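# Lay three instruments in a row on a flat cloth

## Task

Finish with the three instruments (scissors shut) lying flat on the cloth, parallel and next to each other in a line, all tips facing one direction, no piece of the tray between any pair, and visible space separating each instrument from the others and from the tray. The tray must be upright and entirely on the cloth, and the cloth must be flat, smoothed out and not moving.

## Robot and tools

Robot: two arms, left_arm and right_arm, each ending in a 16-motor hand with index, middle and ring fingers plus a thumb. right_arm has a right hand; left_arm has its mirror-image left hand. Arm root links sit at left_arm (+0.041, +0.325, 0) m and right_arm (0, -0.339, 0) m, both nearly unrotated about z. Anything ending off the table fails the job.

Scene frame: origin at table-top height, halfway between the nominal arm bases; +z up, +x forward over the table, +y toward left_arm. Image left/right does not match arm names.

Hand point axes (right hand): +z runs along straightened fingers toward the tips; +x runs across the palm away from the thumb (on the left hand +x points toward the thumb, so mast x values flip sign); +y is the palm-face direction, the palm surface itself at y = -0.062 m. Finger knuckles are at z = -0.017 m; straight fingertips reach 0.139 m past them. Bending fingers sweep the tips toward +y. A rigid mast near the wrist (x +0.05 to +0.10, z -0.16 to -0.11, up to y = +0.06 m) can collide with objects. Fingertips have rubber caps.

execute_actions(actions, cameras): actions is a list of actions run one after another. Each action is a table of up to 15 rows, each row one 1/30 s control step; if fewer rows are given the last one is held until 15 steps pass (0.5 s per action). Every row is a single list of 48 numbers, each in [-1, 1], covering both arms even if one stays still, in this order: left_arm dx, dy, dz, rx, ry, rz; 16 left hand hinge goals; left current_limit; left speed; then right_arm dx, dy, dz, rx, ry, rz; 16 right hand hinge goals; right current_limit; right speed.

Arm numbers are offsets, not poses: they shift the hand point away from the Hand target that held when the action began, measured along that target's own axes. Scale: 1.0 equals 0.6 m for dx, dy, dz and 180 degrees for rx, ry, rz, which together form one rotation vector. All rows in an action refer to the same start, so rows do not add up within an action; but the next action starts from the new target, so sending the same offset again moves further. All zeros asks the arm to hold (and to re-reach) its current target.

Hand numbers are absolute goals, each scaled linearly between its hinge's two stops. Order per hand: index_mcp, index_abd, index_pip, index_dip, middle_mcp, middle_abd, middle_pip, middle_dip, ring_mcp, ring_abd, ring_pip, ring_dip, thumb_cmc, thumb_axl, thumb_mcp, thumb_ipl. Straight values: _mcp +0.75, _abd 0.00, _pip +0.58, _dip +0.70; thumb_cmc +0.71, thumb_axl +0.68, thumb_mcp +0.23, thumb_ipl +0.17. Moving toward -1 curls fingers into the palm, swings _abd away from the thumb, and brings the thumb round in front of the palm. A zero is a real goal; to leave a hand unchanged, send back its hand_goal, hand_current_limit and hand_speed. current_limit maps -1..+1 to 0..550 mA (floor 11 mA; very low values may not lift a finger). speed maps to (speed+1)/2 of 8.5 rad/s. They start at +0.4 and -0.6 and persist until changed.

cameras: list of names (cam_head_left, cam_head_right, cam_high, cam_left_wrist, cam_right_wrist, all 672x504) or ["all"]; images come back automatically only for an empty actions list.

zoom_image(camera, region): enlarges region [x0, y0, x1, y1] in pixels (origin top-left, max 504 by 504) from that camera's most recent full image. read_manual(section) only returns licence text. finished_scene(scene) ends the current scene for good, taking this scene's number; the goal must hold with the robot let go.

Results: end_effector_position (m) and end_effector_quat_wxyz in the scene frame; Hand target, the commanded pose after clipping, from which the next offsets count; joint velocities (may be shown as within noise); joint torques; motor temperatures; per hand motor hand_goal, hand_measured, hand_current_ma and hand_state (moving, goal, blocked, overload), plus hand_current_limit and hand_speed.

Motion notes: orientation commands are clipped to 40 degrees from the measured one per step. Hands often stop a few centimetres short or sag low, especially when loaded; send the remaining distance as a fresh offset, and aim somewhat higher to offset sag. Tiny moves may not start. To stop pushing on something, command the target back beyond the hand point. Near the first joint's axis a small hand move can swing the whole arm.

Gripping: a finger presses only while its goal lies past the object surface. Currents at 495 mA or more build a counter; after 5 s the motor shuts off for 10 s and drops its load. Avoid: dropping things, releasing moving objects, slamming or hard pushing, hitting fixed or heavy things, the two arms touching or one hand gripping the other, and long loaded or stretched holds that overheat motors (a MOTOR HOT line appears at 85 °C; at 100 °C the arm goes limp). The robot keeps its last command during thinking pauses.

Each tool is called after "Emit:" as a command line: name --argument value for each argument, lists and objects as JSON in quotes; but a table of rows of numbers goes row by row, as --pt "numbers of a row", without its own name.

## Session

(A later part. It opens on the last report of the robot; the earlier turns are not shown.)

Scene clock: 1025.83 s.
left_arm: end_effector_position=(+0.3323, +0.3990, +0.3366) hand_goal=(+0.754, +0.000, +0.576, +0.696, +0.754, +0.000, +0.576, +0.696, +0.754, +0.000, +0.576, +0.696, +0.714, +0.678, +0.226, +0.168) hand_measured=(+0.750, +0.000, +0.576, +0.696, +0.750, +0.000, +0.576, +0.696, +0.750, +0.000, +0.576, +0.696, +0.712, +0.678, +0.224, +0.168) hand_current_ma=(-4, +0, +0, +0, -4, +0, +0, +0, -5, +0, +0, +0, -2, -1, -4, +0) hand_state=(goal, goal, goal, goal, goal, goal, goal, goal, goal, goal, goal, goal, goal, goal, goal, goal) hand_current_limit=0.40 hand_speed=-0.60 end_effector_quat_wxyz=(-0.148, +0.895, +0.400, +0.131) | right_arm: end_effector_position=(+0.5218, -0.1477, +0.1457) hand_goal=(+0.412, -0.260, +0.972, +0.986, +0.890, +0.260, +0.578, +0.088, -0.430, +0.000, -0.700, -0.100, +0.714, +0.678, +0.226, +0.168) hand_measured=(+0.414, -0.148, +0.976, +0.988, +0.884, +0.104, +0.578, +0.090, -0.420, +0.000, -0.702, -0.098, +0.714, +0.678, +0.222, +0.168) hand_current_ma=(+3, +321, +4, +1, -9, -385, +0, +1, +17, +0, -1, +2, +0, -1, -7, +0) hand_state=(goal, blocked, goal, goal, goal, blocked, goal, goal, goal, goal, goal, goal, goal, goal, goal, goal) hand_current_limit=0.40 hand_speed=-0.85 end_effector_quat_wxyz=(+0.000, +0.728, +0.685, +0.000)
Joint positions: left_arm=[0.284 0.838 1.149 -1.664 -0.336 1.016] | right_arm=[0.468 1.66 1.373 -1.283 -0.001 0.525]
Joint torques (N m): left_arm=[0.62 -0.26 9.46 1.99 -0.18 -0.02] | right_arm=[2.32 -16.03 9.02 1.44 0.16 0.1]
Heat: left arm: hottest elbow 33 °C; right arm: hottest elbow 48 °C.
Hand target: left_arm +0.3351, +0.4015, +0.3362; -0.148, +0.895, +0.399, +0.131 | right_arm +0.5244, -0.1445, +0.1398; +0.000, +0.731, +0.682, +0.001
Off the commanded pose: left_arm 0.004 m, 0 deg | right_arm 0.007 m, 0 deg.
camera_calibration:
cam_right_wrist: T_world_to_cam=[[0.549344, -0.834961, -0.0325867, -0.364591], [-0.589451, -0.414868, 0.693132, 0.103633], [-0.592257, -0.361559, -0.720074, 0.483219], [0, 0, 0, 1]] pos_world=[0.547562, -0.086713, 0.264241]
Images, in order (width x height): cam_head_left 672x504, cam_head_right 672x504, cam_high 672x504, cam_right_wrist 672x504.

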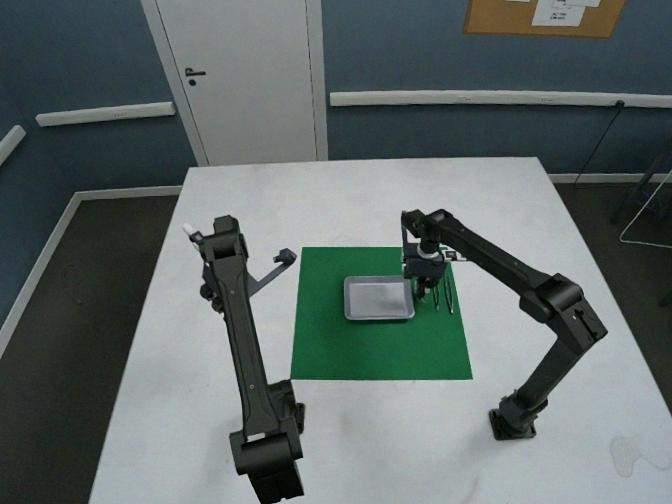

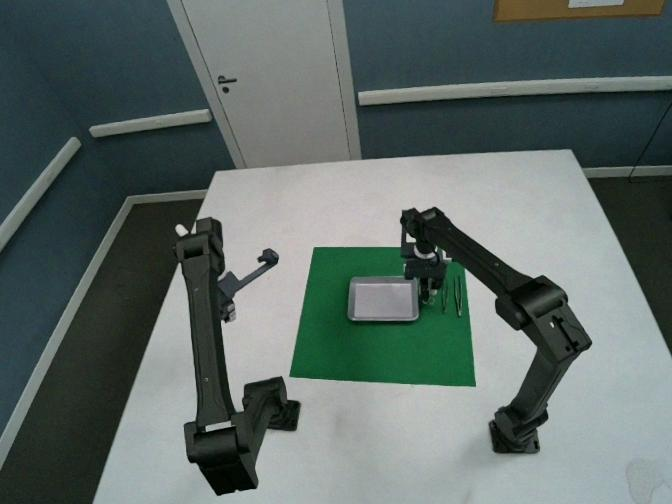

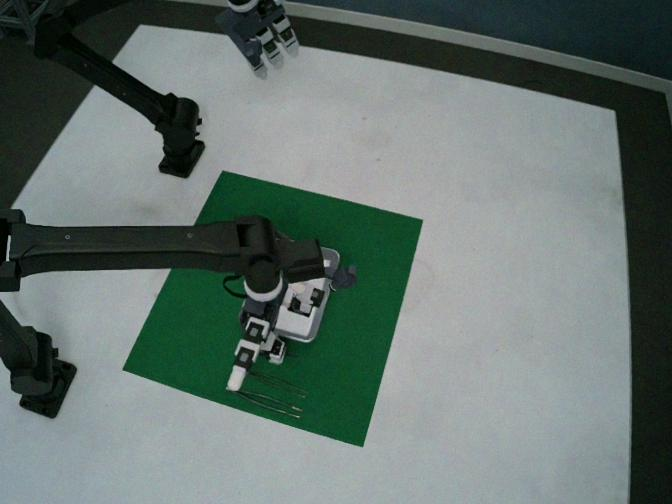

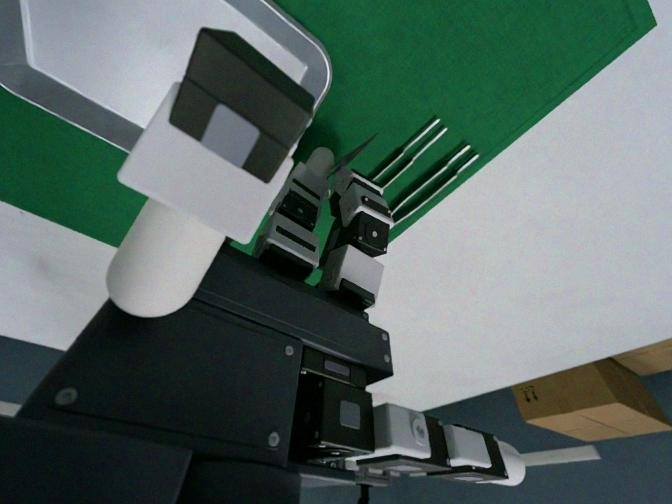

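Emit:
execute_actions --actions '[[[0,0,0,0,0,0,0.754,0,0.576,0.696,0.754,0,0.576,0.696,0.754,0,0.576,0.696,0.714,0.678,0.226,0.168,0.4,-0.6,0,0,0.0215,0,0,0,0.411,-0.26,0.971,0.986,0.89,0.26,0.577,0.087,-0.43,0,-0.7,-0.1,0.714,0.678,0.226,0.168,0.4,-0.85]]]' --cameras '["cam_high","cam_head_left","cam_head_right","cam_right_wrist"]'

Emit:
zoom_image --camera "cam_right_wrist" --region '[280, 90, 500, 255]'

Emit:
zoom_image --camera "cam_head_left" --region '[400, 250, 480, 330]'

Scene clock: 1028.67 s.
left_arm: end_effector_position=(+0.3323, +0.3990, +0.3366) hand_goal=(+0.754, +0.000, +0.576, +0.696, +0.754, +0.000, +0.576, +0.696, +0.754, +0.000, +0.576, +0.696, +0.714, +0.678, +0.226, +0.168) hand_measured=(+0.750, +0.000, +0.576, +0.696, +0.750, +0.000, +0.576, +0.696, +0.750, +0.000, +0.576, +0.696, +0.712, +0.678, +0.224, +0.168) hand_current_ma=(-4, +0, +0, +0, -4, +0, +0, +0, -5, +0, +0, +0, -2, -1, -4, +0) hand_state=(goal, goal, goal, goal, goal, goal, goal, goal, goal, goal, goal, goal, goal, goal, goal, goal) hand_current_limit=0.40 hand_speed=-0.60 end_effector_quat_wxyz=(-0.148, +0.895, +0.400, +0.131) | right_arm: end_effector_position=(+0.5218, -0.1477, +0.1318) hand_goal=(+0.412, -0.260, +0.972, +0.986, +0.890, +0.260, +0.578, +0.088, -0.430, +0.000, -0.700, -0.100, +0.714, +0.678, +0.226, +0.168) hand_measured=(+0.414, -0.148, +0.976, +0.988, +0.884, +0.104, +0.578, +0.090, -0.420, +0.000, -0.702, -0.098, +0.714, +0.678, +0.222, +0.168) hand_current_ma=(+3, +321, +4, +1, -9, -385, +0, +1, +17, +0, -1, +2, +0, -1, -7, +0) hand_state=(goal, blocked, goal, goal, goal, blocked, goal, goal, goal, goal, goal, goal, goal, goal, goal, goal) hand_current_limit=0.40 hand_speed=-0.85 end_effector_quat_wxyz=(-0.001, +0.728, +0.685, -0.001)
Joint positions: left_arm=[0.284 0.838 1.149 -1.664 -0.336 1.016] | right_arm=[0.468 1.672 1.35 -1.251 -0.001 0.525]
Joint torques (N m): left_arm=[0.67 -0.21 9.47 2.02 -0.19 -0.01] | right_arm=[2.02 -16.15 8.94 1.4 0.15 0.07]
Heat: left arm: hottest elbow 33 °C; right arm: hottest elbow 48 °C.
Hand target: left_arm +0.3351, +0.4015, +0.3362; -0.148, +0.895, +0.399, +0.131 | right_arm +0.5244, -0.1445, +0.1268; +0.000, +0.731, +0.682, +0.000
Off the commanded pose: left_arm 0.004 m, 0 deg | right_arm 0.006 m, 1 deg.
camera_calibration:
cam_right_wrist: T_world_to_cam=[[0.549291, -0.834986, -0.0328139, -0.36499], [-0.588245, -0.414268, 0.694514, 0.112537], [-0.593503, -0.362188, -0.718731, 0.473584], [0, 0, 0, 1]] pos_world=[0.547759, -0.0866146, 0.250244]
Images, in order (width x height): cam_head_left 672x504, cam_head_right 672x504, cam_high 672x504, cam_right_wrist 672x504.

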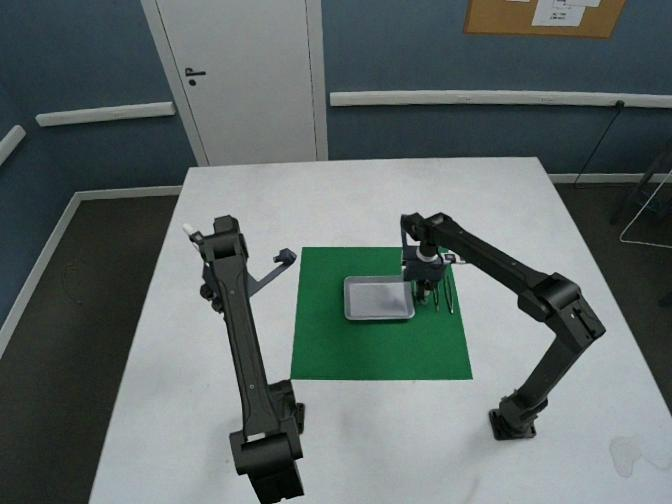

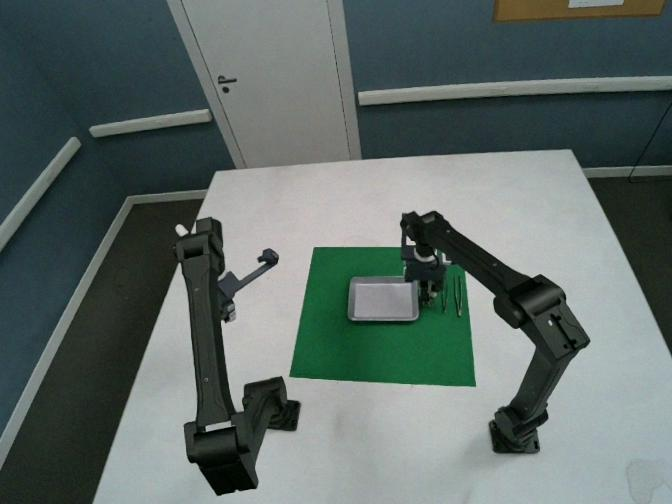

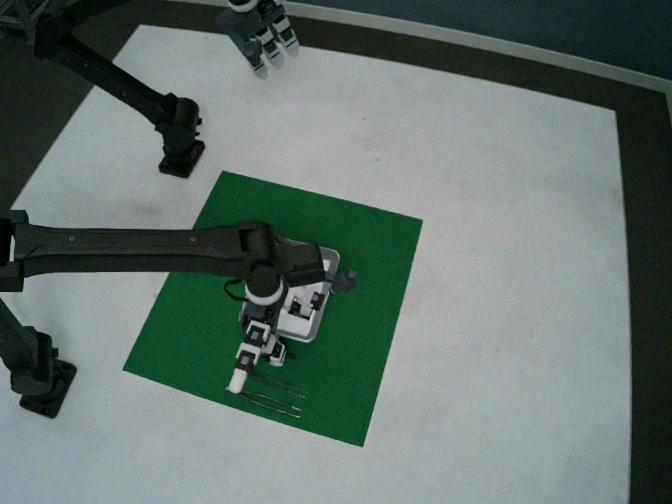

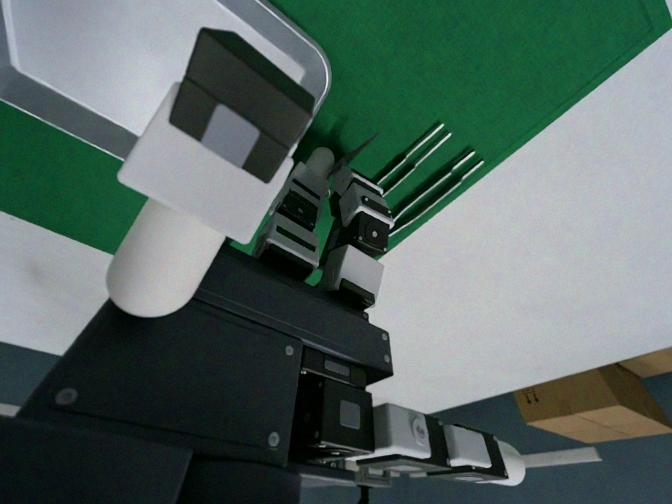

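Scaled by 2.291 from the camera's 672x504 image, which has a finer 960x720 frame.

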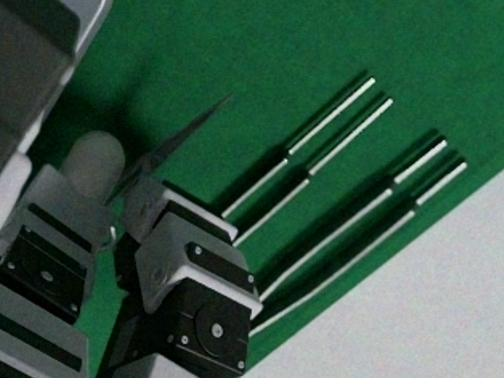

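Scaled by 6.300 from the camera's 672x504 image, which has a finer 960x720 frame.

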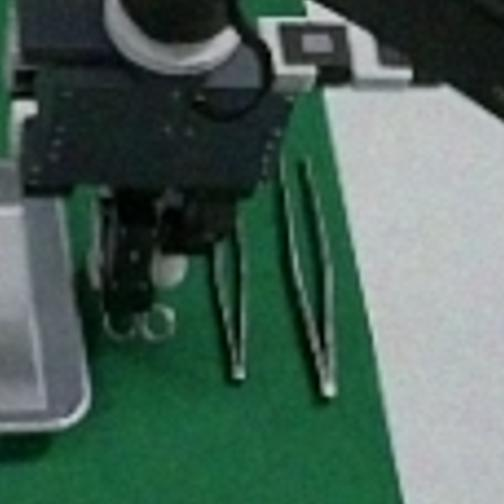

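Emit:
execute_actions --actions '[[[0,0,0,0,0,0,0.754,0,0.576,0.696,0.754,0,0.576,0.696,0.754,0,0.576,0.696,0.714,0.678,0.226,0.168,0.4,-0.6,0,0,0.012,0,0,0,0.411,-0.26,0.971,0.986,0.89,0.26,0.577,0.087,-0.43,0,-0.7,-0.1,0.714,0.678,0.226,0.168,0.4,-0.85]]]' --cameras '["cam_high","cam_head_left","cam_head_right","cam_right_wrist"]'

Emit:
zoom_image --camera "cam_right_wrist" --region '[280, 90, 500, 255]'

Emit:
zoom_image --camera "cam_head_left" --region '[400, 250, 480, 330]'

Emit:
zoom_image --camera "cam_high" --region '[240, 310, 320, 390]'

Scene clock: 1045.80 s.
left_arm: end_effector_position=(+0.3323, +0.3990, +0.3366) hand_goal=(+0.754, +0.000, +0.576, +0.696, +0.754, +0.000, +0.576, +0.696, +0.754, +0.000, +0.576, +0.696, +0.714, +0.678, +0.226, +0.168) hand_measured=(+0.750, +0.000, +0.576, +0.696, +0.750, +0.000, +0.576, +0.696, +0.750, +0.000, +0.576, +0.696, +0.712, +0.678, +0.224, +0.168) hand_current_ma=(-4, +0, +0, +0, -4, +0, +0, +0, -5, +0, +0, +0, -2, -1, -4, +0) hand_state=(goal, goal, goal, goal, goal, goal, goal, goal, goal, goal, goal, goal, goal, goal, goal, goal) hand_current_limit=0.40 hand_speed=-0.60 end_effector_quat_wxyz=(-0.148, +0.895, +0.400, +0.131) | right_arm: end_effector_position=(+0.5224, -0.1474, +0.1266) hand_goal=(+0.412, -0.260, +0.972, +0.986, +0.890, +0.260, +0.578, +0.088, -0.430, +0.000, -0.700, -0.100, +0.714, +0.678, +0.226, +0.168) hand_measured=(+0.414, -0.148, +0.976, +0.988, +0.884, +0.104, +0.578, +0.090, -0.420, +0.000, -0.702, -0.098, +0.714, +0.678, +0.222, +0.168) hand_current_ma=(+3, +321, +4, +1, -9, -385, +0, +1, +17, +0, -1, +2, +0, -1, -7, +0) hand_state=(goal, blocked, goal, goal, goal, blocked, goal, goal, goal, goal, goal, goal, goal, goal, goal, goal) hand_current_limit=0.40 hand_speed=-0.85 end_effector_quat_wxyz=(+0.000, +0.728, +0.685, +0.001)
Joint positions: left_arm=[0.284 0.838 1.149 -1.664 -0.336 1.016] | right_arm=[0.468 1.676 1.34 -1.233 -0.001 0.525]
Joint torques (N m): left_arm=[0.56 -0.21 9.43 1.96 -0.18 -0.02] | right_arm=[2.08 -15.68 8.76 1.37 0.14 0.08]
Heat: left arm: hottest elbow 33 °C; right arm: hottest elbow 47 °C.
Hand target: left_arm +0.3351, +0.4015, +0.3362; -0.148, +0.895, +0.399, +0.131 | right_arm +0.5245, -0.1445, +0.1197; +0.000, +0.731, +0.682, +0.001
Off the commanded pose: left_arm 0.004 m, 0 deg | right_arm 0.008 m, 0 deg.
camera_calibration:
cam_right_wrist: T_world_to_cam=[[0.54939, -0.83494, -0.03235, -0.36529], [-0.590856, -0.415576, 0.69151, 0.118173], [-0.590813, -0.360794, -0.721643, 0.469448], [0, 0, 0, 1]] pos_world=[0.547866, -0.086511, 0.245238]
Images, in order (width x height): cam_head_left 672x504, cam_head_right 672x504, cam_high 672x504, cam_right_wrist 672x504.

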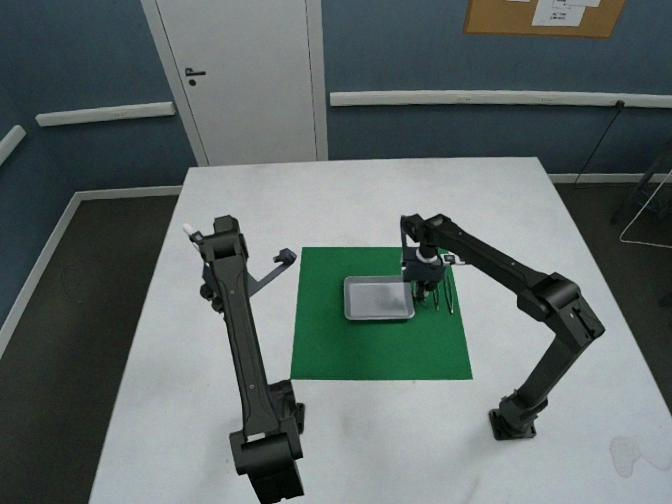

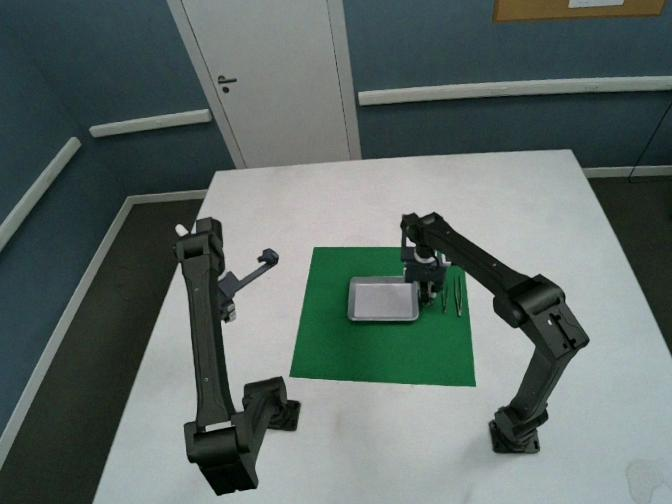

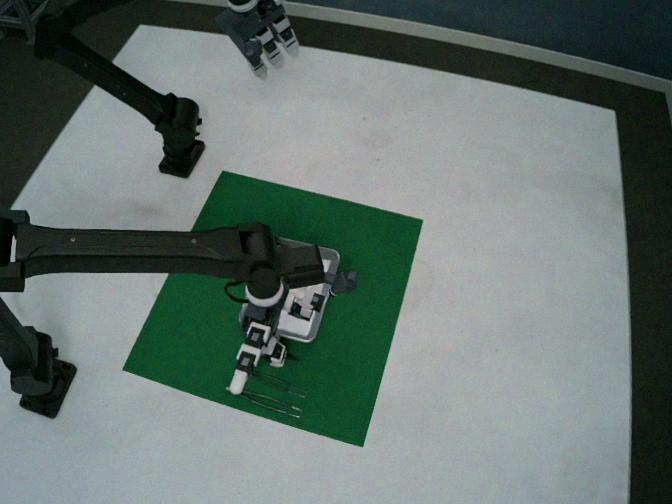

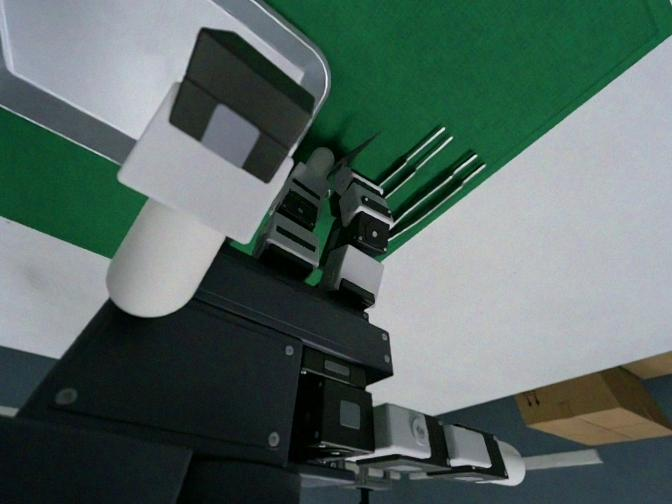

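Scaled by 2.291 from the camera's 672x504 image, which has a finer 960x720 frame.

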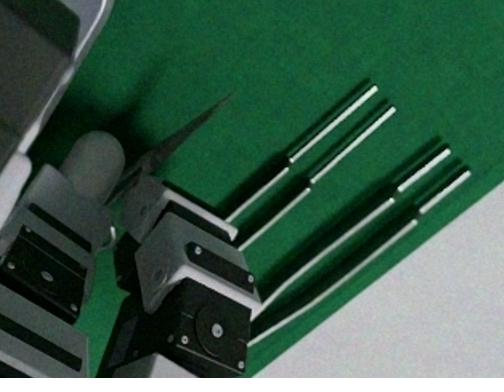

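Scaled by 6.300 from the camera's 672x504 image, which has a finer 960x720 frame.

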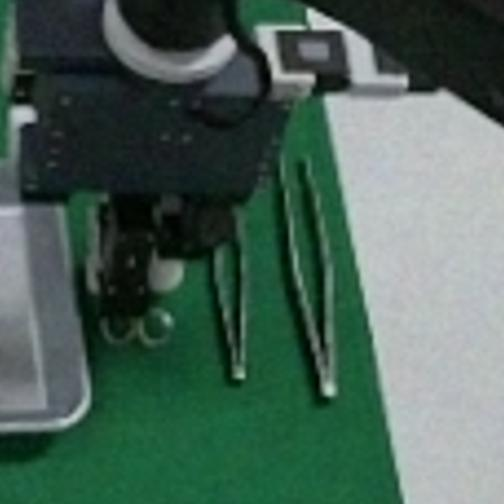

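Scaled by 6.300 from the camera's 672x504 image, which has a finer 960x720 frame.

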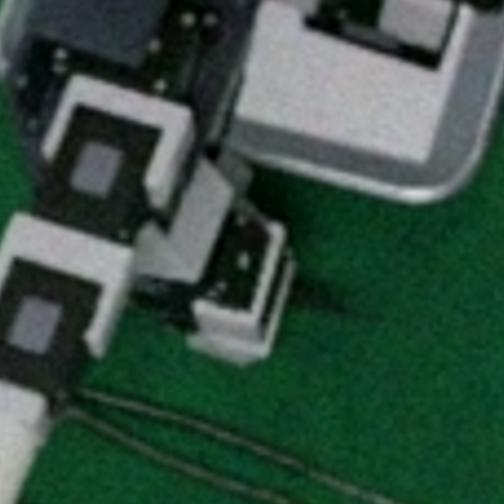

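Emit:
execute_actions --actions '[[[0,0,0,0,0,0,0.754,0,0.576,0.696,0.754,0,0.576,0.696,0.754,0,0.576,0.696,0.714,0.678,0.226,0.168,0.4,-0.6,0.004,0,0,0,0,-0.036,0.411,-0.26,0.971,0.986,0.89,0.26,0.577,0.087,-0.43,0,-0.7,-0.1,0.714,0.678,0.226,0.168,0.4,-0.85]]]' --cameras '["cam_right_wrist"]'

Emit:
zoom_image --camera "cam_right_wrist" --region '[280, 90, 500, 255]'

Scene clock: 1053.03 s.
left_arm: end_effector_position=(+0.3323, +0.3990, +0.3366) hand_goal=(+0.754, +0.000, +0.576, +0.696, +0.754, +0.000, +0.576, +0.696, +0.754, +0.000, +0.576, +0.696, +0.714, +0.678, +0.226, +0.168) hand_measured=(+0.750, +0.000, +0.576, +0.696, +0.750, +0.000, +0.576, +0.696, +0.750, +0.000, +0.576, +0.696, +0.712, +0.678, +0.224, +0.168) hand_current_ma=(-4, +0, +0, +0, -4, +0, +0, +0, -5, +0, +0, +0, -2, -1, -4, +0) hand_state=(goal, goal, goal, goal, goal, goal, goal, goal, goal, goal, goal, goal, goal, goal, goal, goal) hand_current_limit=0.40 hand_speed=-0.60 end_effector_quat_wxyz=(-0.148, +0.895, +0.400, +0.131) | right_arm: end_effector_position=(+0.5201, -0.1416, +0.1201) hand_goal=(+0.412, -0.260, +0.972, +0.986, +0.890, +0.260, +0.578, +0.088, -0.430, +0.000, -0.700, -0.100, +0.714, +0.678, +0.226, +0.168) hand_measured=(+0.414, -0.148, +0.976, +0.988, +0.884, +0.104, +0.576, +0.086, -0.420, +0.000, -0.702, -0.098, +0.714, +0.678, +0.222, +0.168) hand_current_ma=(+2, +321, +4, +1, -9, -385, -3, -2, +17, +0, -1, +2, +0, -1, -7, +0) hand_state=(goal, blocked, goal, goal, goal, blocked, goal, goal, goal, goal, goal, goal, goal, goal, goal, goal) hand_current_limit=0.40 hand_speed=-0.85 end_effector_quat_wxyz=(-0.002, +0.695, +0.719, -0.005)
Joint positions: left_arm=[0.284 0.838 1.149 -1.664 -0.336 1.016] | right_arm=[0.468 1.676 1.324 -1.229 -0.001 0.43]
Joint torques (N m): left_arm=[0.91 -0.21 9.47 1.99 -0.17 -0.01] | right_arm=[1.55 -17.38 8.66 1.39 0.14 -0.16]
Heat: left arm: hottest elbow 33 °C; right arm: hottest elbow 46 °C.
Hand target: left_arm +0.3351, +0.4015, +0.3362; -0.148, +0.895, +0.399, +0.131 | right_arm +0.5247, -0.1420, +0.1198; +0.000, +0.691, +0.723, +0.001
Off the commanded pose: left_arm 0.004 m, 0 deg | right_arm 0.005 m, 1 deg.
camera_calibration:
cam_right_wrist: T_world_to_cam=[[0.626056, -0.779007, -0.0346698, -0.391149], [-0.541155, -0.466056, 0.699959, 0.0897337], [-0.561431, -0.419452, -0.713341, 0.441065], [0, 0, 0, 1]] pos_world=[0.541068, -0.0778814, 0.238259]
Images, in order (width x height): cam_right_wrist 672x504.

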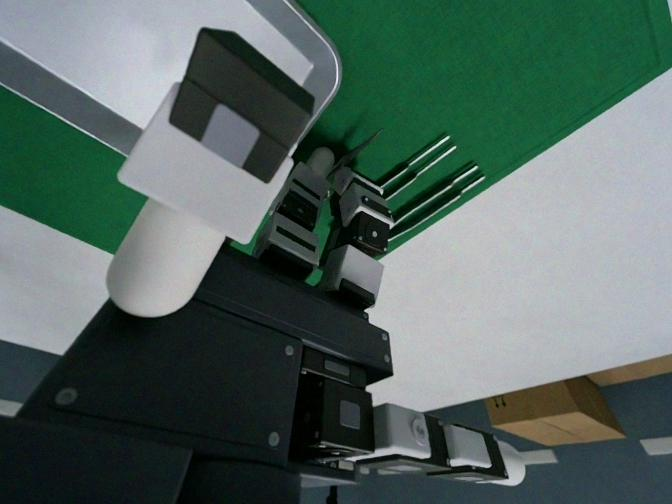

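Scaled by 2.291 from the camera's 672x504 image, which has a finer 960x720 frame.

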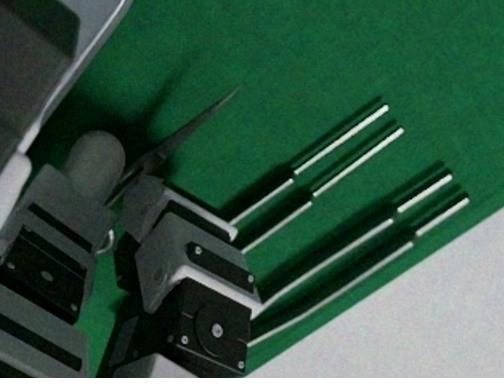

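Emit:
execute_actions --actions '[[[0,0,0,0,0,0,0.754,0,0.576,0.696,0.754,0,0.576,0.696,0.754,0,0.576,0.696,0.714,0.678,0.226,0.168,0.4,-0.6,0,0,0.004,0,0,0,0.411,-0.12,0.971,0.986,0.89,0.08,0.577,0.087,-0.43,0,-0.7,-0.1,0.714,0.678,0.226,0.168,0.4,-0.95]],[[0,0,0,0,0,0,0.754,0,0.576,0.696,0.754,0,0.576,0.696,0.754,0,0.576,0.696,0.714,0.678,0.226,0.168,0.4,-0.6,0,0,0,0,0,0,0.411,-0.03,0.971,0.986,0.89,-0.03,0.577,0.087,-0.43,0,-0.7,-0.1,0.714,0.678,0.226,0.168,0.4,-0.95]]]' --cameras '["cam_right_wrist","cam_head_left","cam_high"]'

Emit:
zoom_image --camera "cam_right_wrist" --region '[280, 90, 500, 255]'

Emit:
zoom_image --camera "cam_head_left" --region '[400, 250, 480, 330]'

Scene clock: 1064.13 s.
left_arm: end_effector_position=(+0.3323, +0.3990, +0.3366) hand_goal=(+0.754, +0.000, +0.576, +0.696, +0.754, +0.000, +0.576, +0.696, +0.754, +0.000, +0.576, +0.696, +0.714, +0.678, +0.226, +0.168) hand_measured=(+0.750, +0.000, +0.576, +0.696, +0.750, +0.000, +0.576, +0.696, +0.750, +0.000, +0.576, +0.696, +0.712, +0.678, +0.224, +0.168) hand_current_ma=(-4, +0, +0, +0, -4, +0, +0, +0, -5, +0, +0, +0, -2, -1, -4, +0) hand_state=(goal, goal, goal, goal, goal, goal, goal, goal, goal, goal, goal, goal, goal, goal, goal, goal) hand_current_limit=0.40 hand_speed=-0.60 end_effector_quat_wxyz=(-0.148, +0.895, +0.400, +0.131) | right_arm: end_effector_position=(+0.5211, -0.1416, +0.1205) hand_goal=(+0.412, -0.030, +0.972, +0.986, +0.890, -0.030, +0.578, +0.088, -0.430, +0.000, -0.700, -0.100, +0.714, +0.678, +0.226, +0.168) hand_measured=(+0.416, -0.032, +0.974, +0.988, +0.890, -0.004, +0.576, +0.084, -0.420, +0.000, -0.702, -0.098, +0.714, +0.678, +0.222, +0.168) hand_current_ma=(+3, -2, +2, +1, -1, +43, -2, -5, +17, +0, -1, +2, +0, -1, -7, +0) hand_state=(goal, goal, goal, goal, goal, blocked, goal, goal, goal, goal, goal, goal, goal, goal, goal, goal) hand_current_limit=0.40 hand_speed=-0.95 end_effector_quat_wxyz=(-0.001, +0.695, +0.719, -0.003)
Joint positions: left_arm=[0.284 0.838 1.149 -1.664 -0.336 1.016] | right_arm=[0.468 1.676 1.324 -1.226 0.001 0.429]
Joint torques (N m): left_arm=[0.62 -0.21 9.43 1.94 -0.18 -0.03] | right_arm=[1.26 -16.79 8.34 1.52 0.09 -0.17]
Heat: left arm: hottest elbow 33 °C; right arm: hottest elbow 45 °C.
Hand target: left_arm +0.3351, +0.4015, +0.3362; -0.148, +0.895, +0.399, +0.131 | right_arm +0.5246, -0.1421, +0.1173; +0.000, +0.691, +0.723, +0.001
Off the commanded pose: left_arm 0.004 m, 0 deg | right_arm 0.005 m, 1 deg.
camera_calibration:
cam_right_wrist: T_world_to_cam=[[0.626475, -0.778765, -0.0324718, -0.392186], [-0.54359, -0.466388, 0.697848, 0.0915309], [-0.558604, -0.419533, -0.715509, 0.440607], [0, 0, 0, 1]] pos_world=[0.541575, -0.0778821, 0.238648]
Images, in order (width x height): cam_head_left 672x504, cam_high 672x504, cam_right_wrist 672x504.

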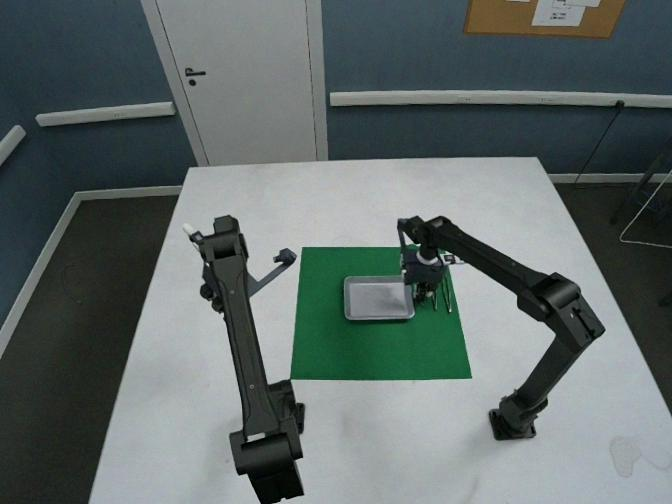

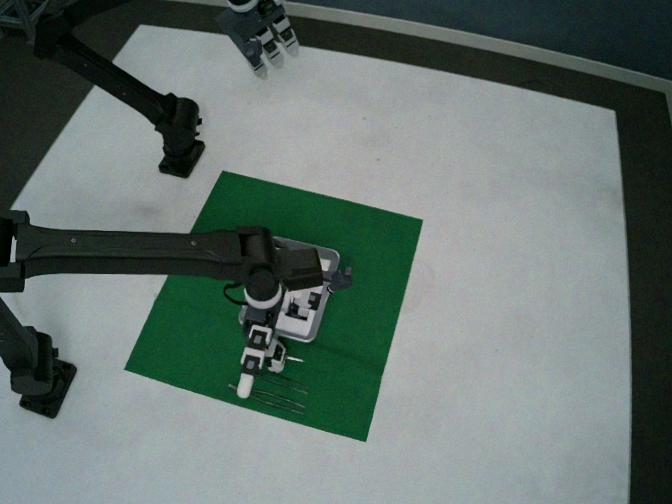

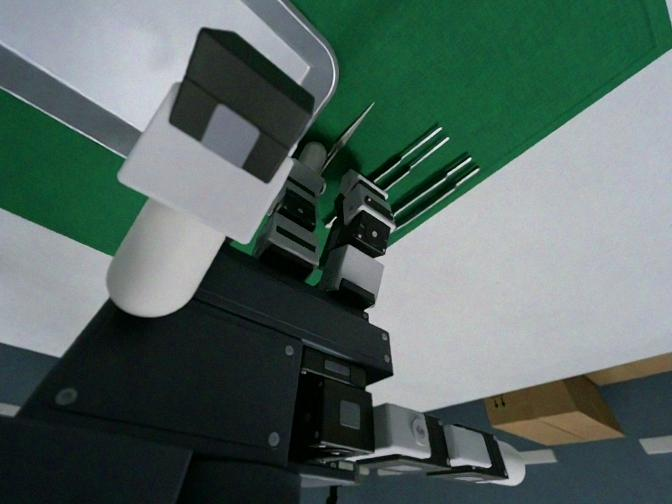

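Scaled by 2.291 from the camera's 672x504 image, which has a finer 960x720 frame.

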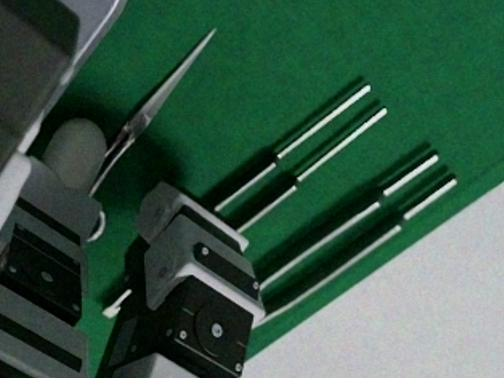

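Scaled by 6.300 from the camera's 672x504 image, which has a finer 960x720 frame.

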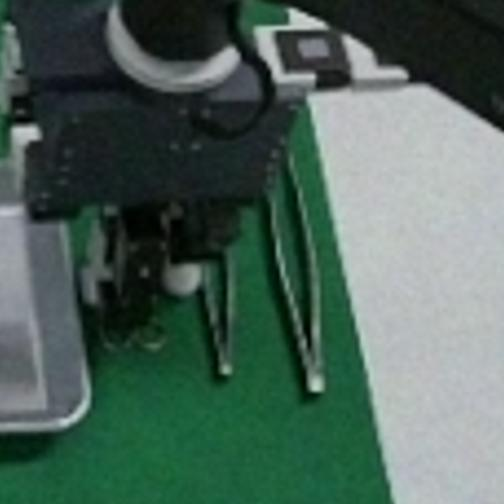

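Emit:
execute_actions --actions '[[[0,0,0,0,0,0,0.754,0,0.576,0.696,0.754,0,0.576,0.696,0.754,0,0.576,0.696,0.714,0.678,0.226,0.168,0.4,-0.6,0,0,-0.03,0,0,0,0.411,0.04,0.971,0.986,0.89,-0.04,0.577,0.087,-0.43,0,-0.7,-0.1,0.714,0.678,0.226,0.168,0.4,-0.9]],[[0,0,0,0,0,0,0.754,0,0.576,0.696,0.754,0,0.576,0.696,0.754,0,0.576,0.696,0.714,0.678,0.226,0.168,0.4,-0.6,0,0,-0.12,0,0,0,0.411,0.04,0.971,0.986,0.89,-0.04,0.577,0.087,-0.43,0,-0.7,-0.1,0.714,0.678,0.226,0.168,0.4,-0.8]],[[0,0,0,0,0,0,0.754,0,0.576,0.696,0.754,0,0.576,0.696,0.754,0,0.576,0.696,0.714,0.678,0.226,0.168,0.4,-0.6,0.06,0.12,-0.06,0,0,0,0.411,0.04,0.971,0.986,0.89,-0.04,0.577,0.087,-0.43,0,-0.7,-0.1,0.714,0.678,0.226,0.168,0.4,-0.8]]]' --cameras '["cam_right_wrist","cam_head_left","cam_head_right","cam_high"]'

Emit:
zoom_image --camera "cam_right_wrist" --region '[240, 80, 540, 305]'

Emit:
zoom_image --camera "cam_high" --region '[220, 300, 340, 420]'

Emit:
zoom_image --camera "cam_head_left" --region '[390, 250, 480, 330]'

Scene clock: 1081.07 s.
left_arm: end_effector_position=(+0.3323, +0.3990, +0.3366) hand_goal=(+0.754, +0.000, +0.576, +0.696, +0.754, +0.000, +0.576, +0.696, +0.754, +0.000, +0.576, +0.696, +0.714, +0.678, +0.226, +0.168) hand_measured=(+0.750, +0.000, +0.576, +0.696, +0.750, +0.000, +0.576, +0.696, +0.750, +0.000, +0.576, +0.696, +0.712, +0.678, +0.224, +0.168) hand_current_ma=(-4, +0, +0, +0, -4, +0, +0, +0, -5, +0, +0, +0, -2, -1, -4, +0) hand_state=(goal, goal, goal, goal, goal, goal, goal, goal, goal, goal, goal, goal, goal, goal, goal, goal) hand_current_limit=0.40 hand_speed=-0.60 end_effector_quat_wxyz=(-0.148, +0.895, +0.400, +0.131) | right_arm: end_effector_position=(+0.5850, -0.1095, +0.2322) hand_goal=(+0.412, +0.040, +0.972, +0.986, +0.890, -0.040, +0.578, +0.088, -0.430, +0.000, -0.700, -0.100, +0.714, +0.678, +0.226, +0.168) hand_measured=(+0.414, +0.038, +0.974, +0.988, +0.886, -0.038, +0.576, +0.086, -0.420, +0.000, -0.702, -0.098, +0.714, +0.678, +0.222, +0.168) hand_current_ma=(+2, -2, +1, +1, -4, +2, -2, -3, +17, +0, -1, +2, +0, -1, -7, +0) hand_state=(goal, goal, goal, goal, goal, goal, goal, goal, goal, goal, goal, goal, goal, goal, goal, goal) hand_current_limit=0.40 hand_speed=-0.80 end_effector_quat_wxyz=(-0.002, +0.694, +0.720, -0.008)
Joint positions: left_arm=[0.284 0.838 1.149 -1.664 -0.336 1.016] | right_arm=[0.468 1.816 1.814 -1.585 0.001 0.427]
Joint torques (N m): left_arm=[0.62 -0.15 9.48 2 -0.15 -0.03] | right_arm=[1.85 -19.08 13.05 0.21 0.09 -0.09]
Heat: left arm: hottest elbow 33 °C; right arm: hottest elbow 45 °C.
Hand target: left_arm +0.3351, +0.4015, +0.3362; -0.148, +0.895, +0.399, +0.131 | right_arm +0.5948, -0.1030, +0.2435; +0.000, +0.691, +0.723, +0.001
Off the commanded pose: left_arm 0.004 m, 0 deg | right_arm 0.016 m, 1 deg.
camera_calibration:
cam_right_wrist: T_world_to_cam=[[0.627693, -0.777693, -0.034568, -0.403596], [-0.536667, -0.464468, 0.704455, 0.0579011], [-0.563906, -0.42363, -0.708906, 0.570747], [0, 0, 0, 1]] pos_world=[0.606255, -0.0451954, 0.349866]
Images, in order (width x height): cam_head_left 672x504, cam_head_right 672x504, cam_high 672x504, cam_right_wrist 672x504.

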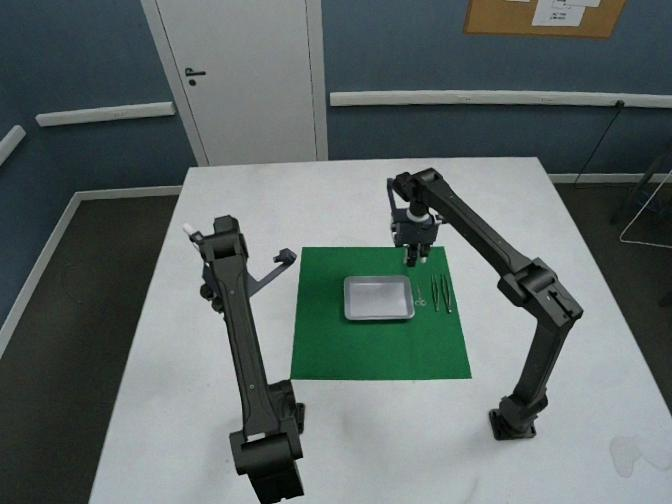

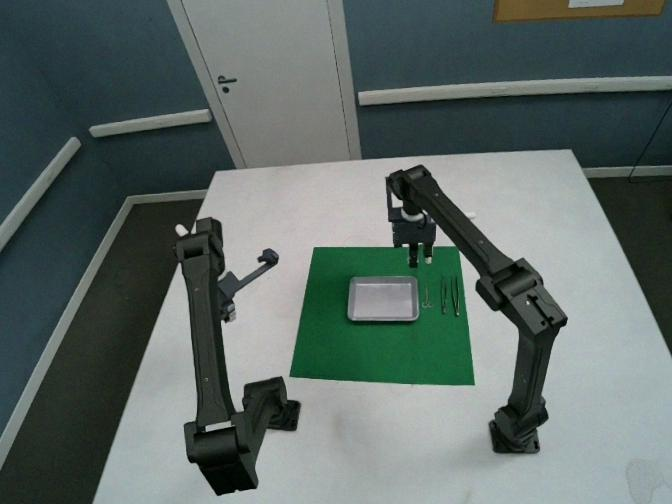

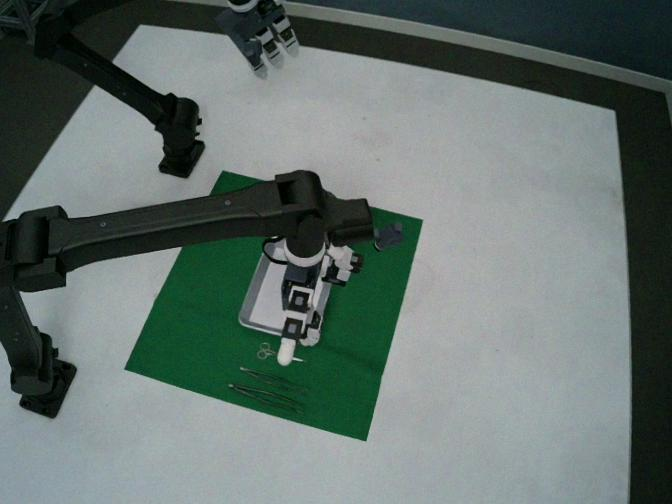

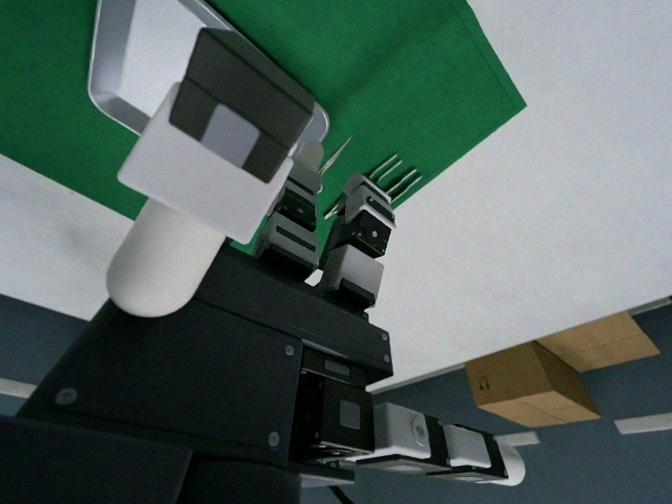

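Scaled by 1.680 from the camera's 672x504 image, which has a finer 960x720 frame.

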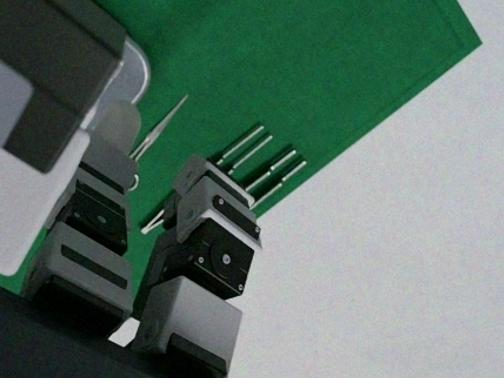

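Scaled by 4.200 from the camera's 672x504 image, which has a finer 960x720 frame.

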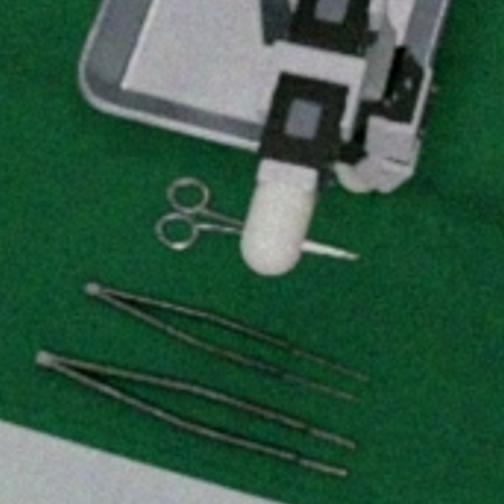

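Scaled by 5.600 from the camera's 672x504 image, which has a finer 960x720 frame.

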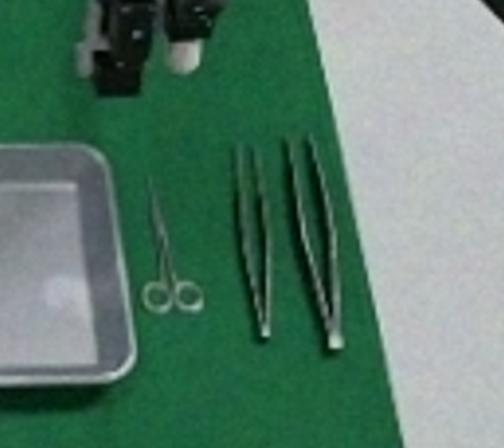

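Emit:
execute_actions --actions '[[[0,0,0,0,0,0,0.754,0,0.576,0.696,0.754,0,0.576,0.696,0.754,0,0.576,0.696,0.714,0.678,0.226,0.168,0.4,-0.6,-0.12,-0.12,-0.08,0,0,0,0.411,0.04,0.971,0.986,0.89,-0.04,0.577,0.087,-0.43,0,-0.7,-0.1,0.714,0.678,0.226,0.168,0.4,-0.8]],[[0,0,0,0,0,0,0.754,0,0.576,0.696,0.754,0,0.576,0.696,0.754,0,0.576,0.696,0.714,0.678,0.226,0.168,0.4,-0.6,-0.15,-0.12,0,0,0,0,0.411,0.04,0.971,0.986,0.89,-0.04,0.577,0.087,-0.43,0,-0.7,-0.1,0.714,0.678,0.226,0.168,0.4,-0.8]],[[0,0,0,0,0,0,0.754,0,0.576,0.696,0.754,0,0.576,0.696,0.754,0,0.576,0.696,0.714,0.678,0.226,0.168,0.4,-0.6,-0.12,-0.1,0,0,0,0,0.411,0.04,0.971,0.986,0.89,-0.04,0.577,0.087,-0.43,0,-0.7,-0.1,0.714,0.678,0.226,0.168,0.4,-0.8]]]' --cameras '["all"]'

Emit:
zoom_image --camera "cam_high" --region '[110, 160, 440, 450]'

Emit:
zoom_image --camera "cam_head_left" --region '[280, 230, 490, 390]'

Scene clock: 1102.83 s.
left_arm: end_effector_position=(+0.3323, +0.3990, +0.3366) hand_goal=(+0.754, +0.000, +0.576, +0.696, +0.754, +0.000, +0.576, +0.696, +0.754, +0.000, +0.576, +0.696, +0.714, +0.678, +0.226, +0.168) hand_measured=(+0.750, +0.000, +0.576, +0.696, +0.750, +0.000, +0.576, +0.696, +0.750, +0.000, +0.576, +0.696, +0.712, +0.678, +0.224, +0.168) hand_current_ma=(-4, +0, +0, +0, -4, +0, +0, +0, -5, +0, +0, +0, -2, -1, -4, +0) hand_state=(goal, goal, goal, goal, goal, goal, goal, goal, goal, goal, goal, goal, goal, goal, goal, goal) hand_current_limit=0.40 hand_speed=-0.60 end_effector_quat_wxyz=(-0.148, +0.895, +0.400, +0.131) | right_arm: end_effector_position=(+0.4019, -0.3449, +0.2930) hand_goal=(+0.412, +0.040, +0.972, +0.986, +0.890, -0.040, +0.578, +0.088, -0.430, +0.000, -0.700, -0.100, +0.714, +0.678, +0.226, +0.168) hand_measured=(+0.414, +0.038, +0.972, +0.988, +0.886, -0.038, +0.576, +0.086, -0.420, +0.000, -0.702, -0.098, +0.712, +0.678, +0.222, +0.168) hand_current_ma=(+1, -1, +0, +1, -6, +1, -2, -3, +17, +0, -1, +2, -1, -1, -7, +0) hand_state=(goal, goal, goal, goal, goal, goal, goal, goal, goal, goal, goal, goal, goal, goal, goal, goal) hand_current_limit=0.40 hand_speed=-0.80 end_effector_quat_wxyz=(+0.006, +0.695, +0.719, +0.004)
Joint positions: left_arm=[0.284 0.838 1.149 -1.664 -0.336 1.016] | right_arm=[0.05 1.158 1.249 -1.648 0.003 0.011]
Joint torques (N m): left_arm=[0.67 -0.21 9.46 1.89 -0.19 -0.02] | right_arm=[1.38 -8.12 9.42 0.51 -0.05 -0.15]
Heat: left arm: hottest elbow 33 °C; right arm: hottest elbow 49 °C.
Hand target: left_arm +0.3351, +0.4015, +0.3362; -0.148, +0.895, +0.399, +0.131 | right_arm +0.4013, -0.3459, +0.2911; +0.000, +0.691, +0.723, +0.001
Off the commanded pose: left_arm 0.004 m, 0 deg | right_arm 0.002 m, 1 deg.
camera_calibration:
cam_left_wrist: T_world_to_cam=[[-0.979845, -0.0996886, -0.173109, 0.395101], [-0.198763, 0.400006, 0.8947, -0.438144], [-0.0199466, 0.911075, -0.411758, -0.0967561], [0, 0, 0, 1]] pos_world=[0.29812, 0.302799, 0.420564]
cam_right_wrist: T_world_to_cam=[[0.62704, -0.778687, -0.0216206, -0.473569], [-0.556864, -0.467479, 0.686561, -0.180306], [-0.544723, -0.418462, -0.726751, 0.410244], [0, 0, 0, 1]] pos_world=[0.420011, -0.281379, 0.411697]

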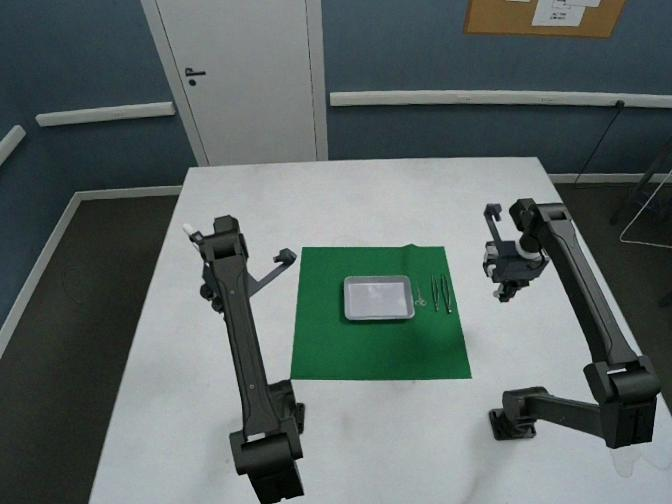

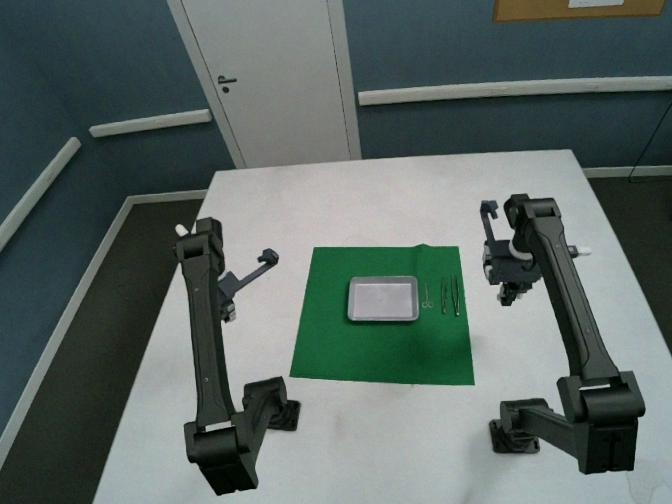

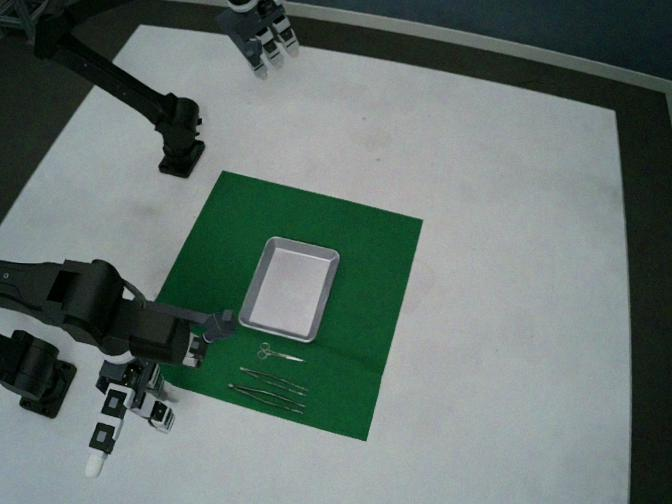

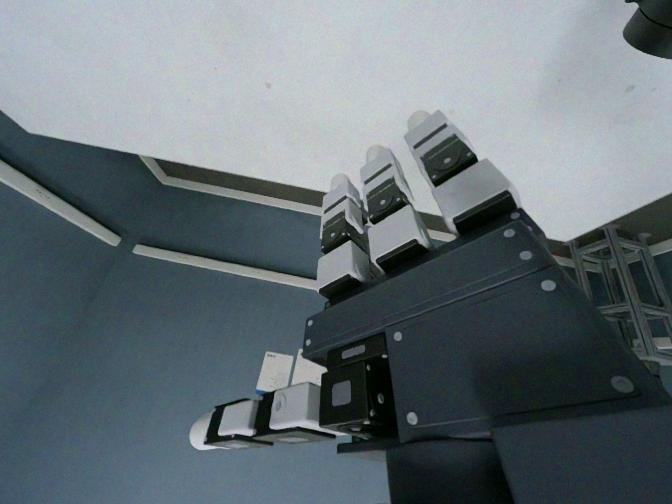

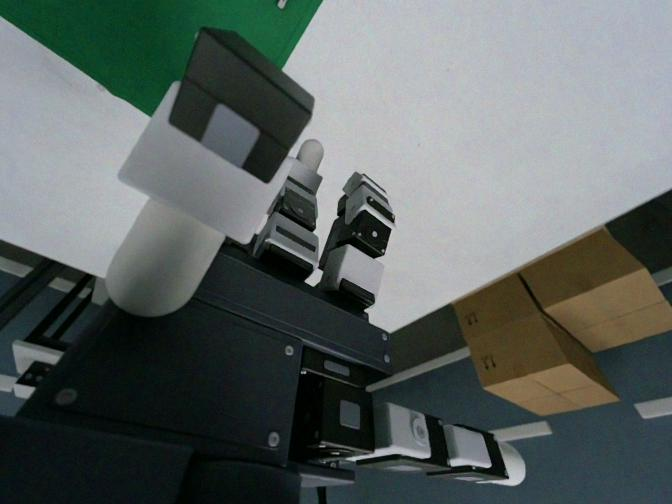

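Scaled by 1.527 from the camera's 672x504 image, which has a finer 960x720 frame.

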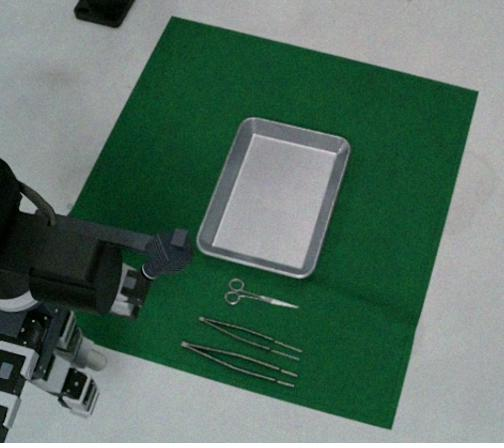

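Scaled by 2.400 from the camera's 672x504 image, which has a finer 960x720 frame.

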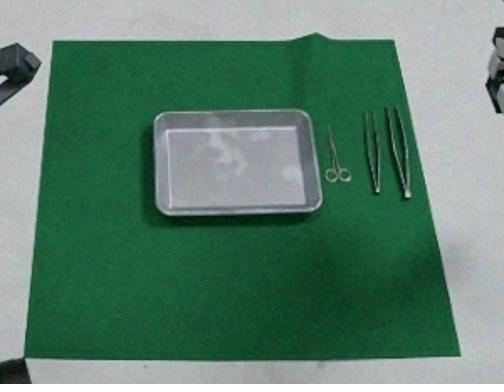

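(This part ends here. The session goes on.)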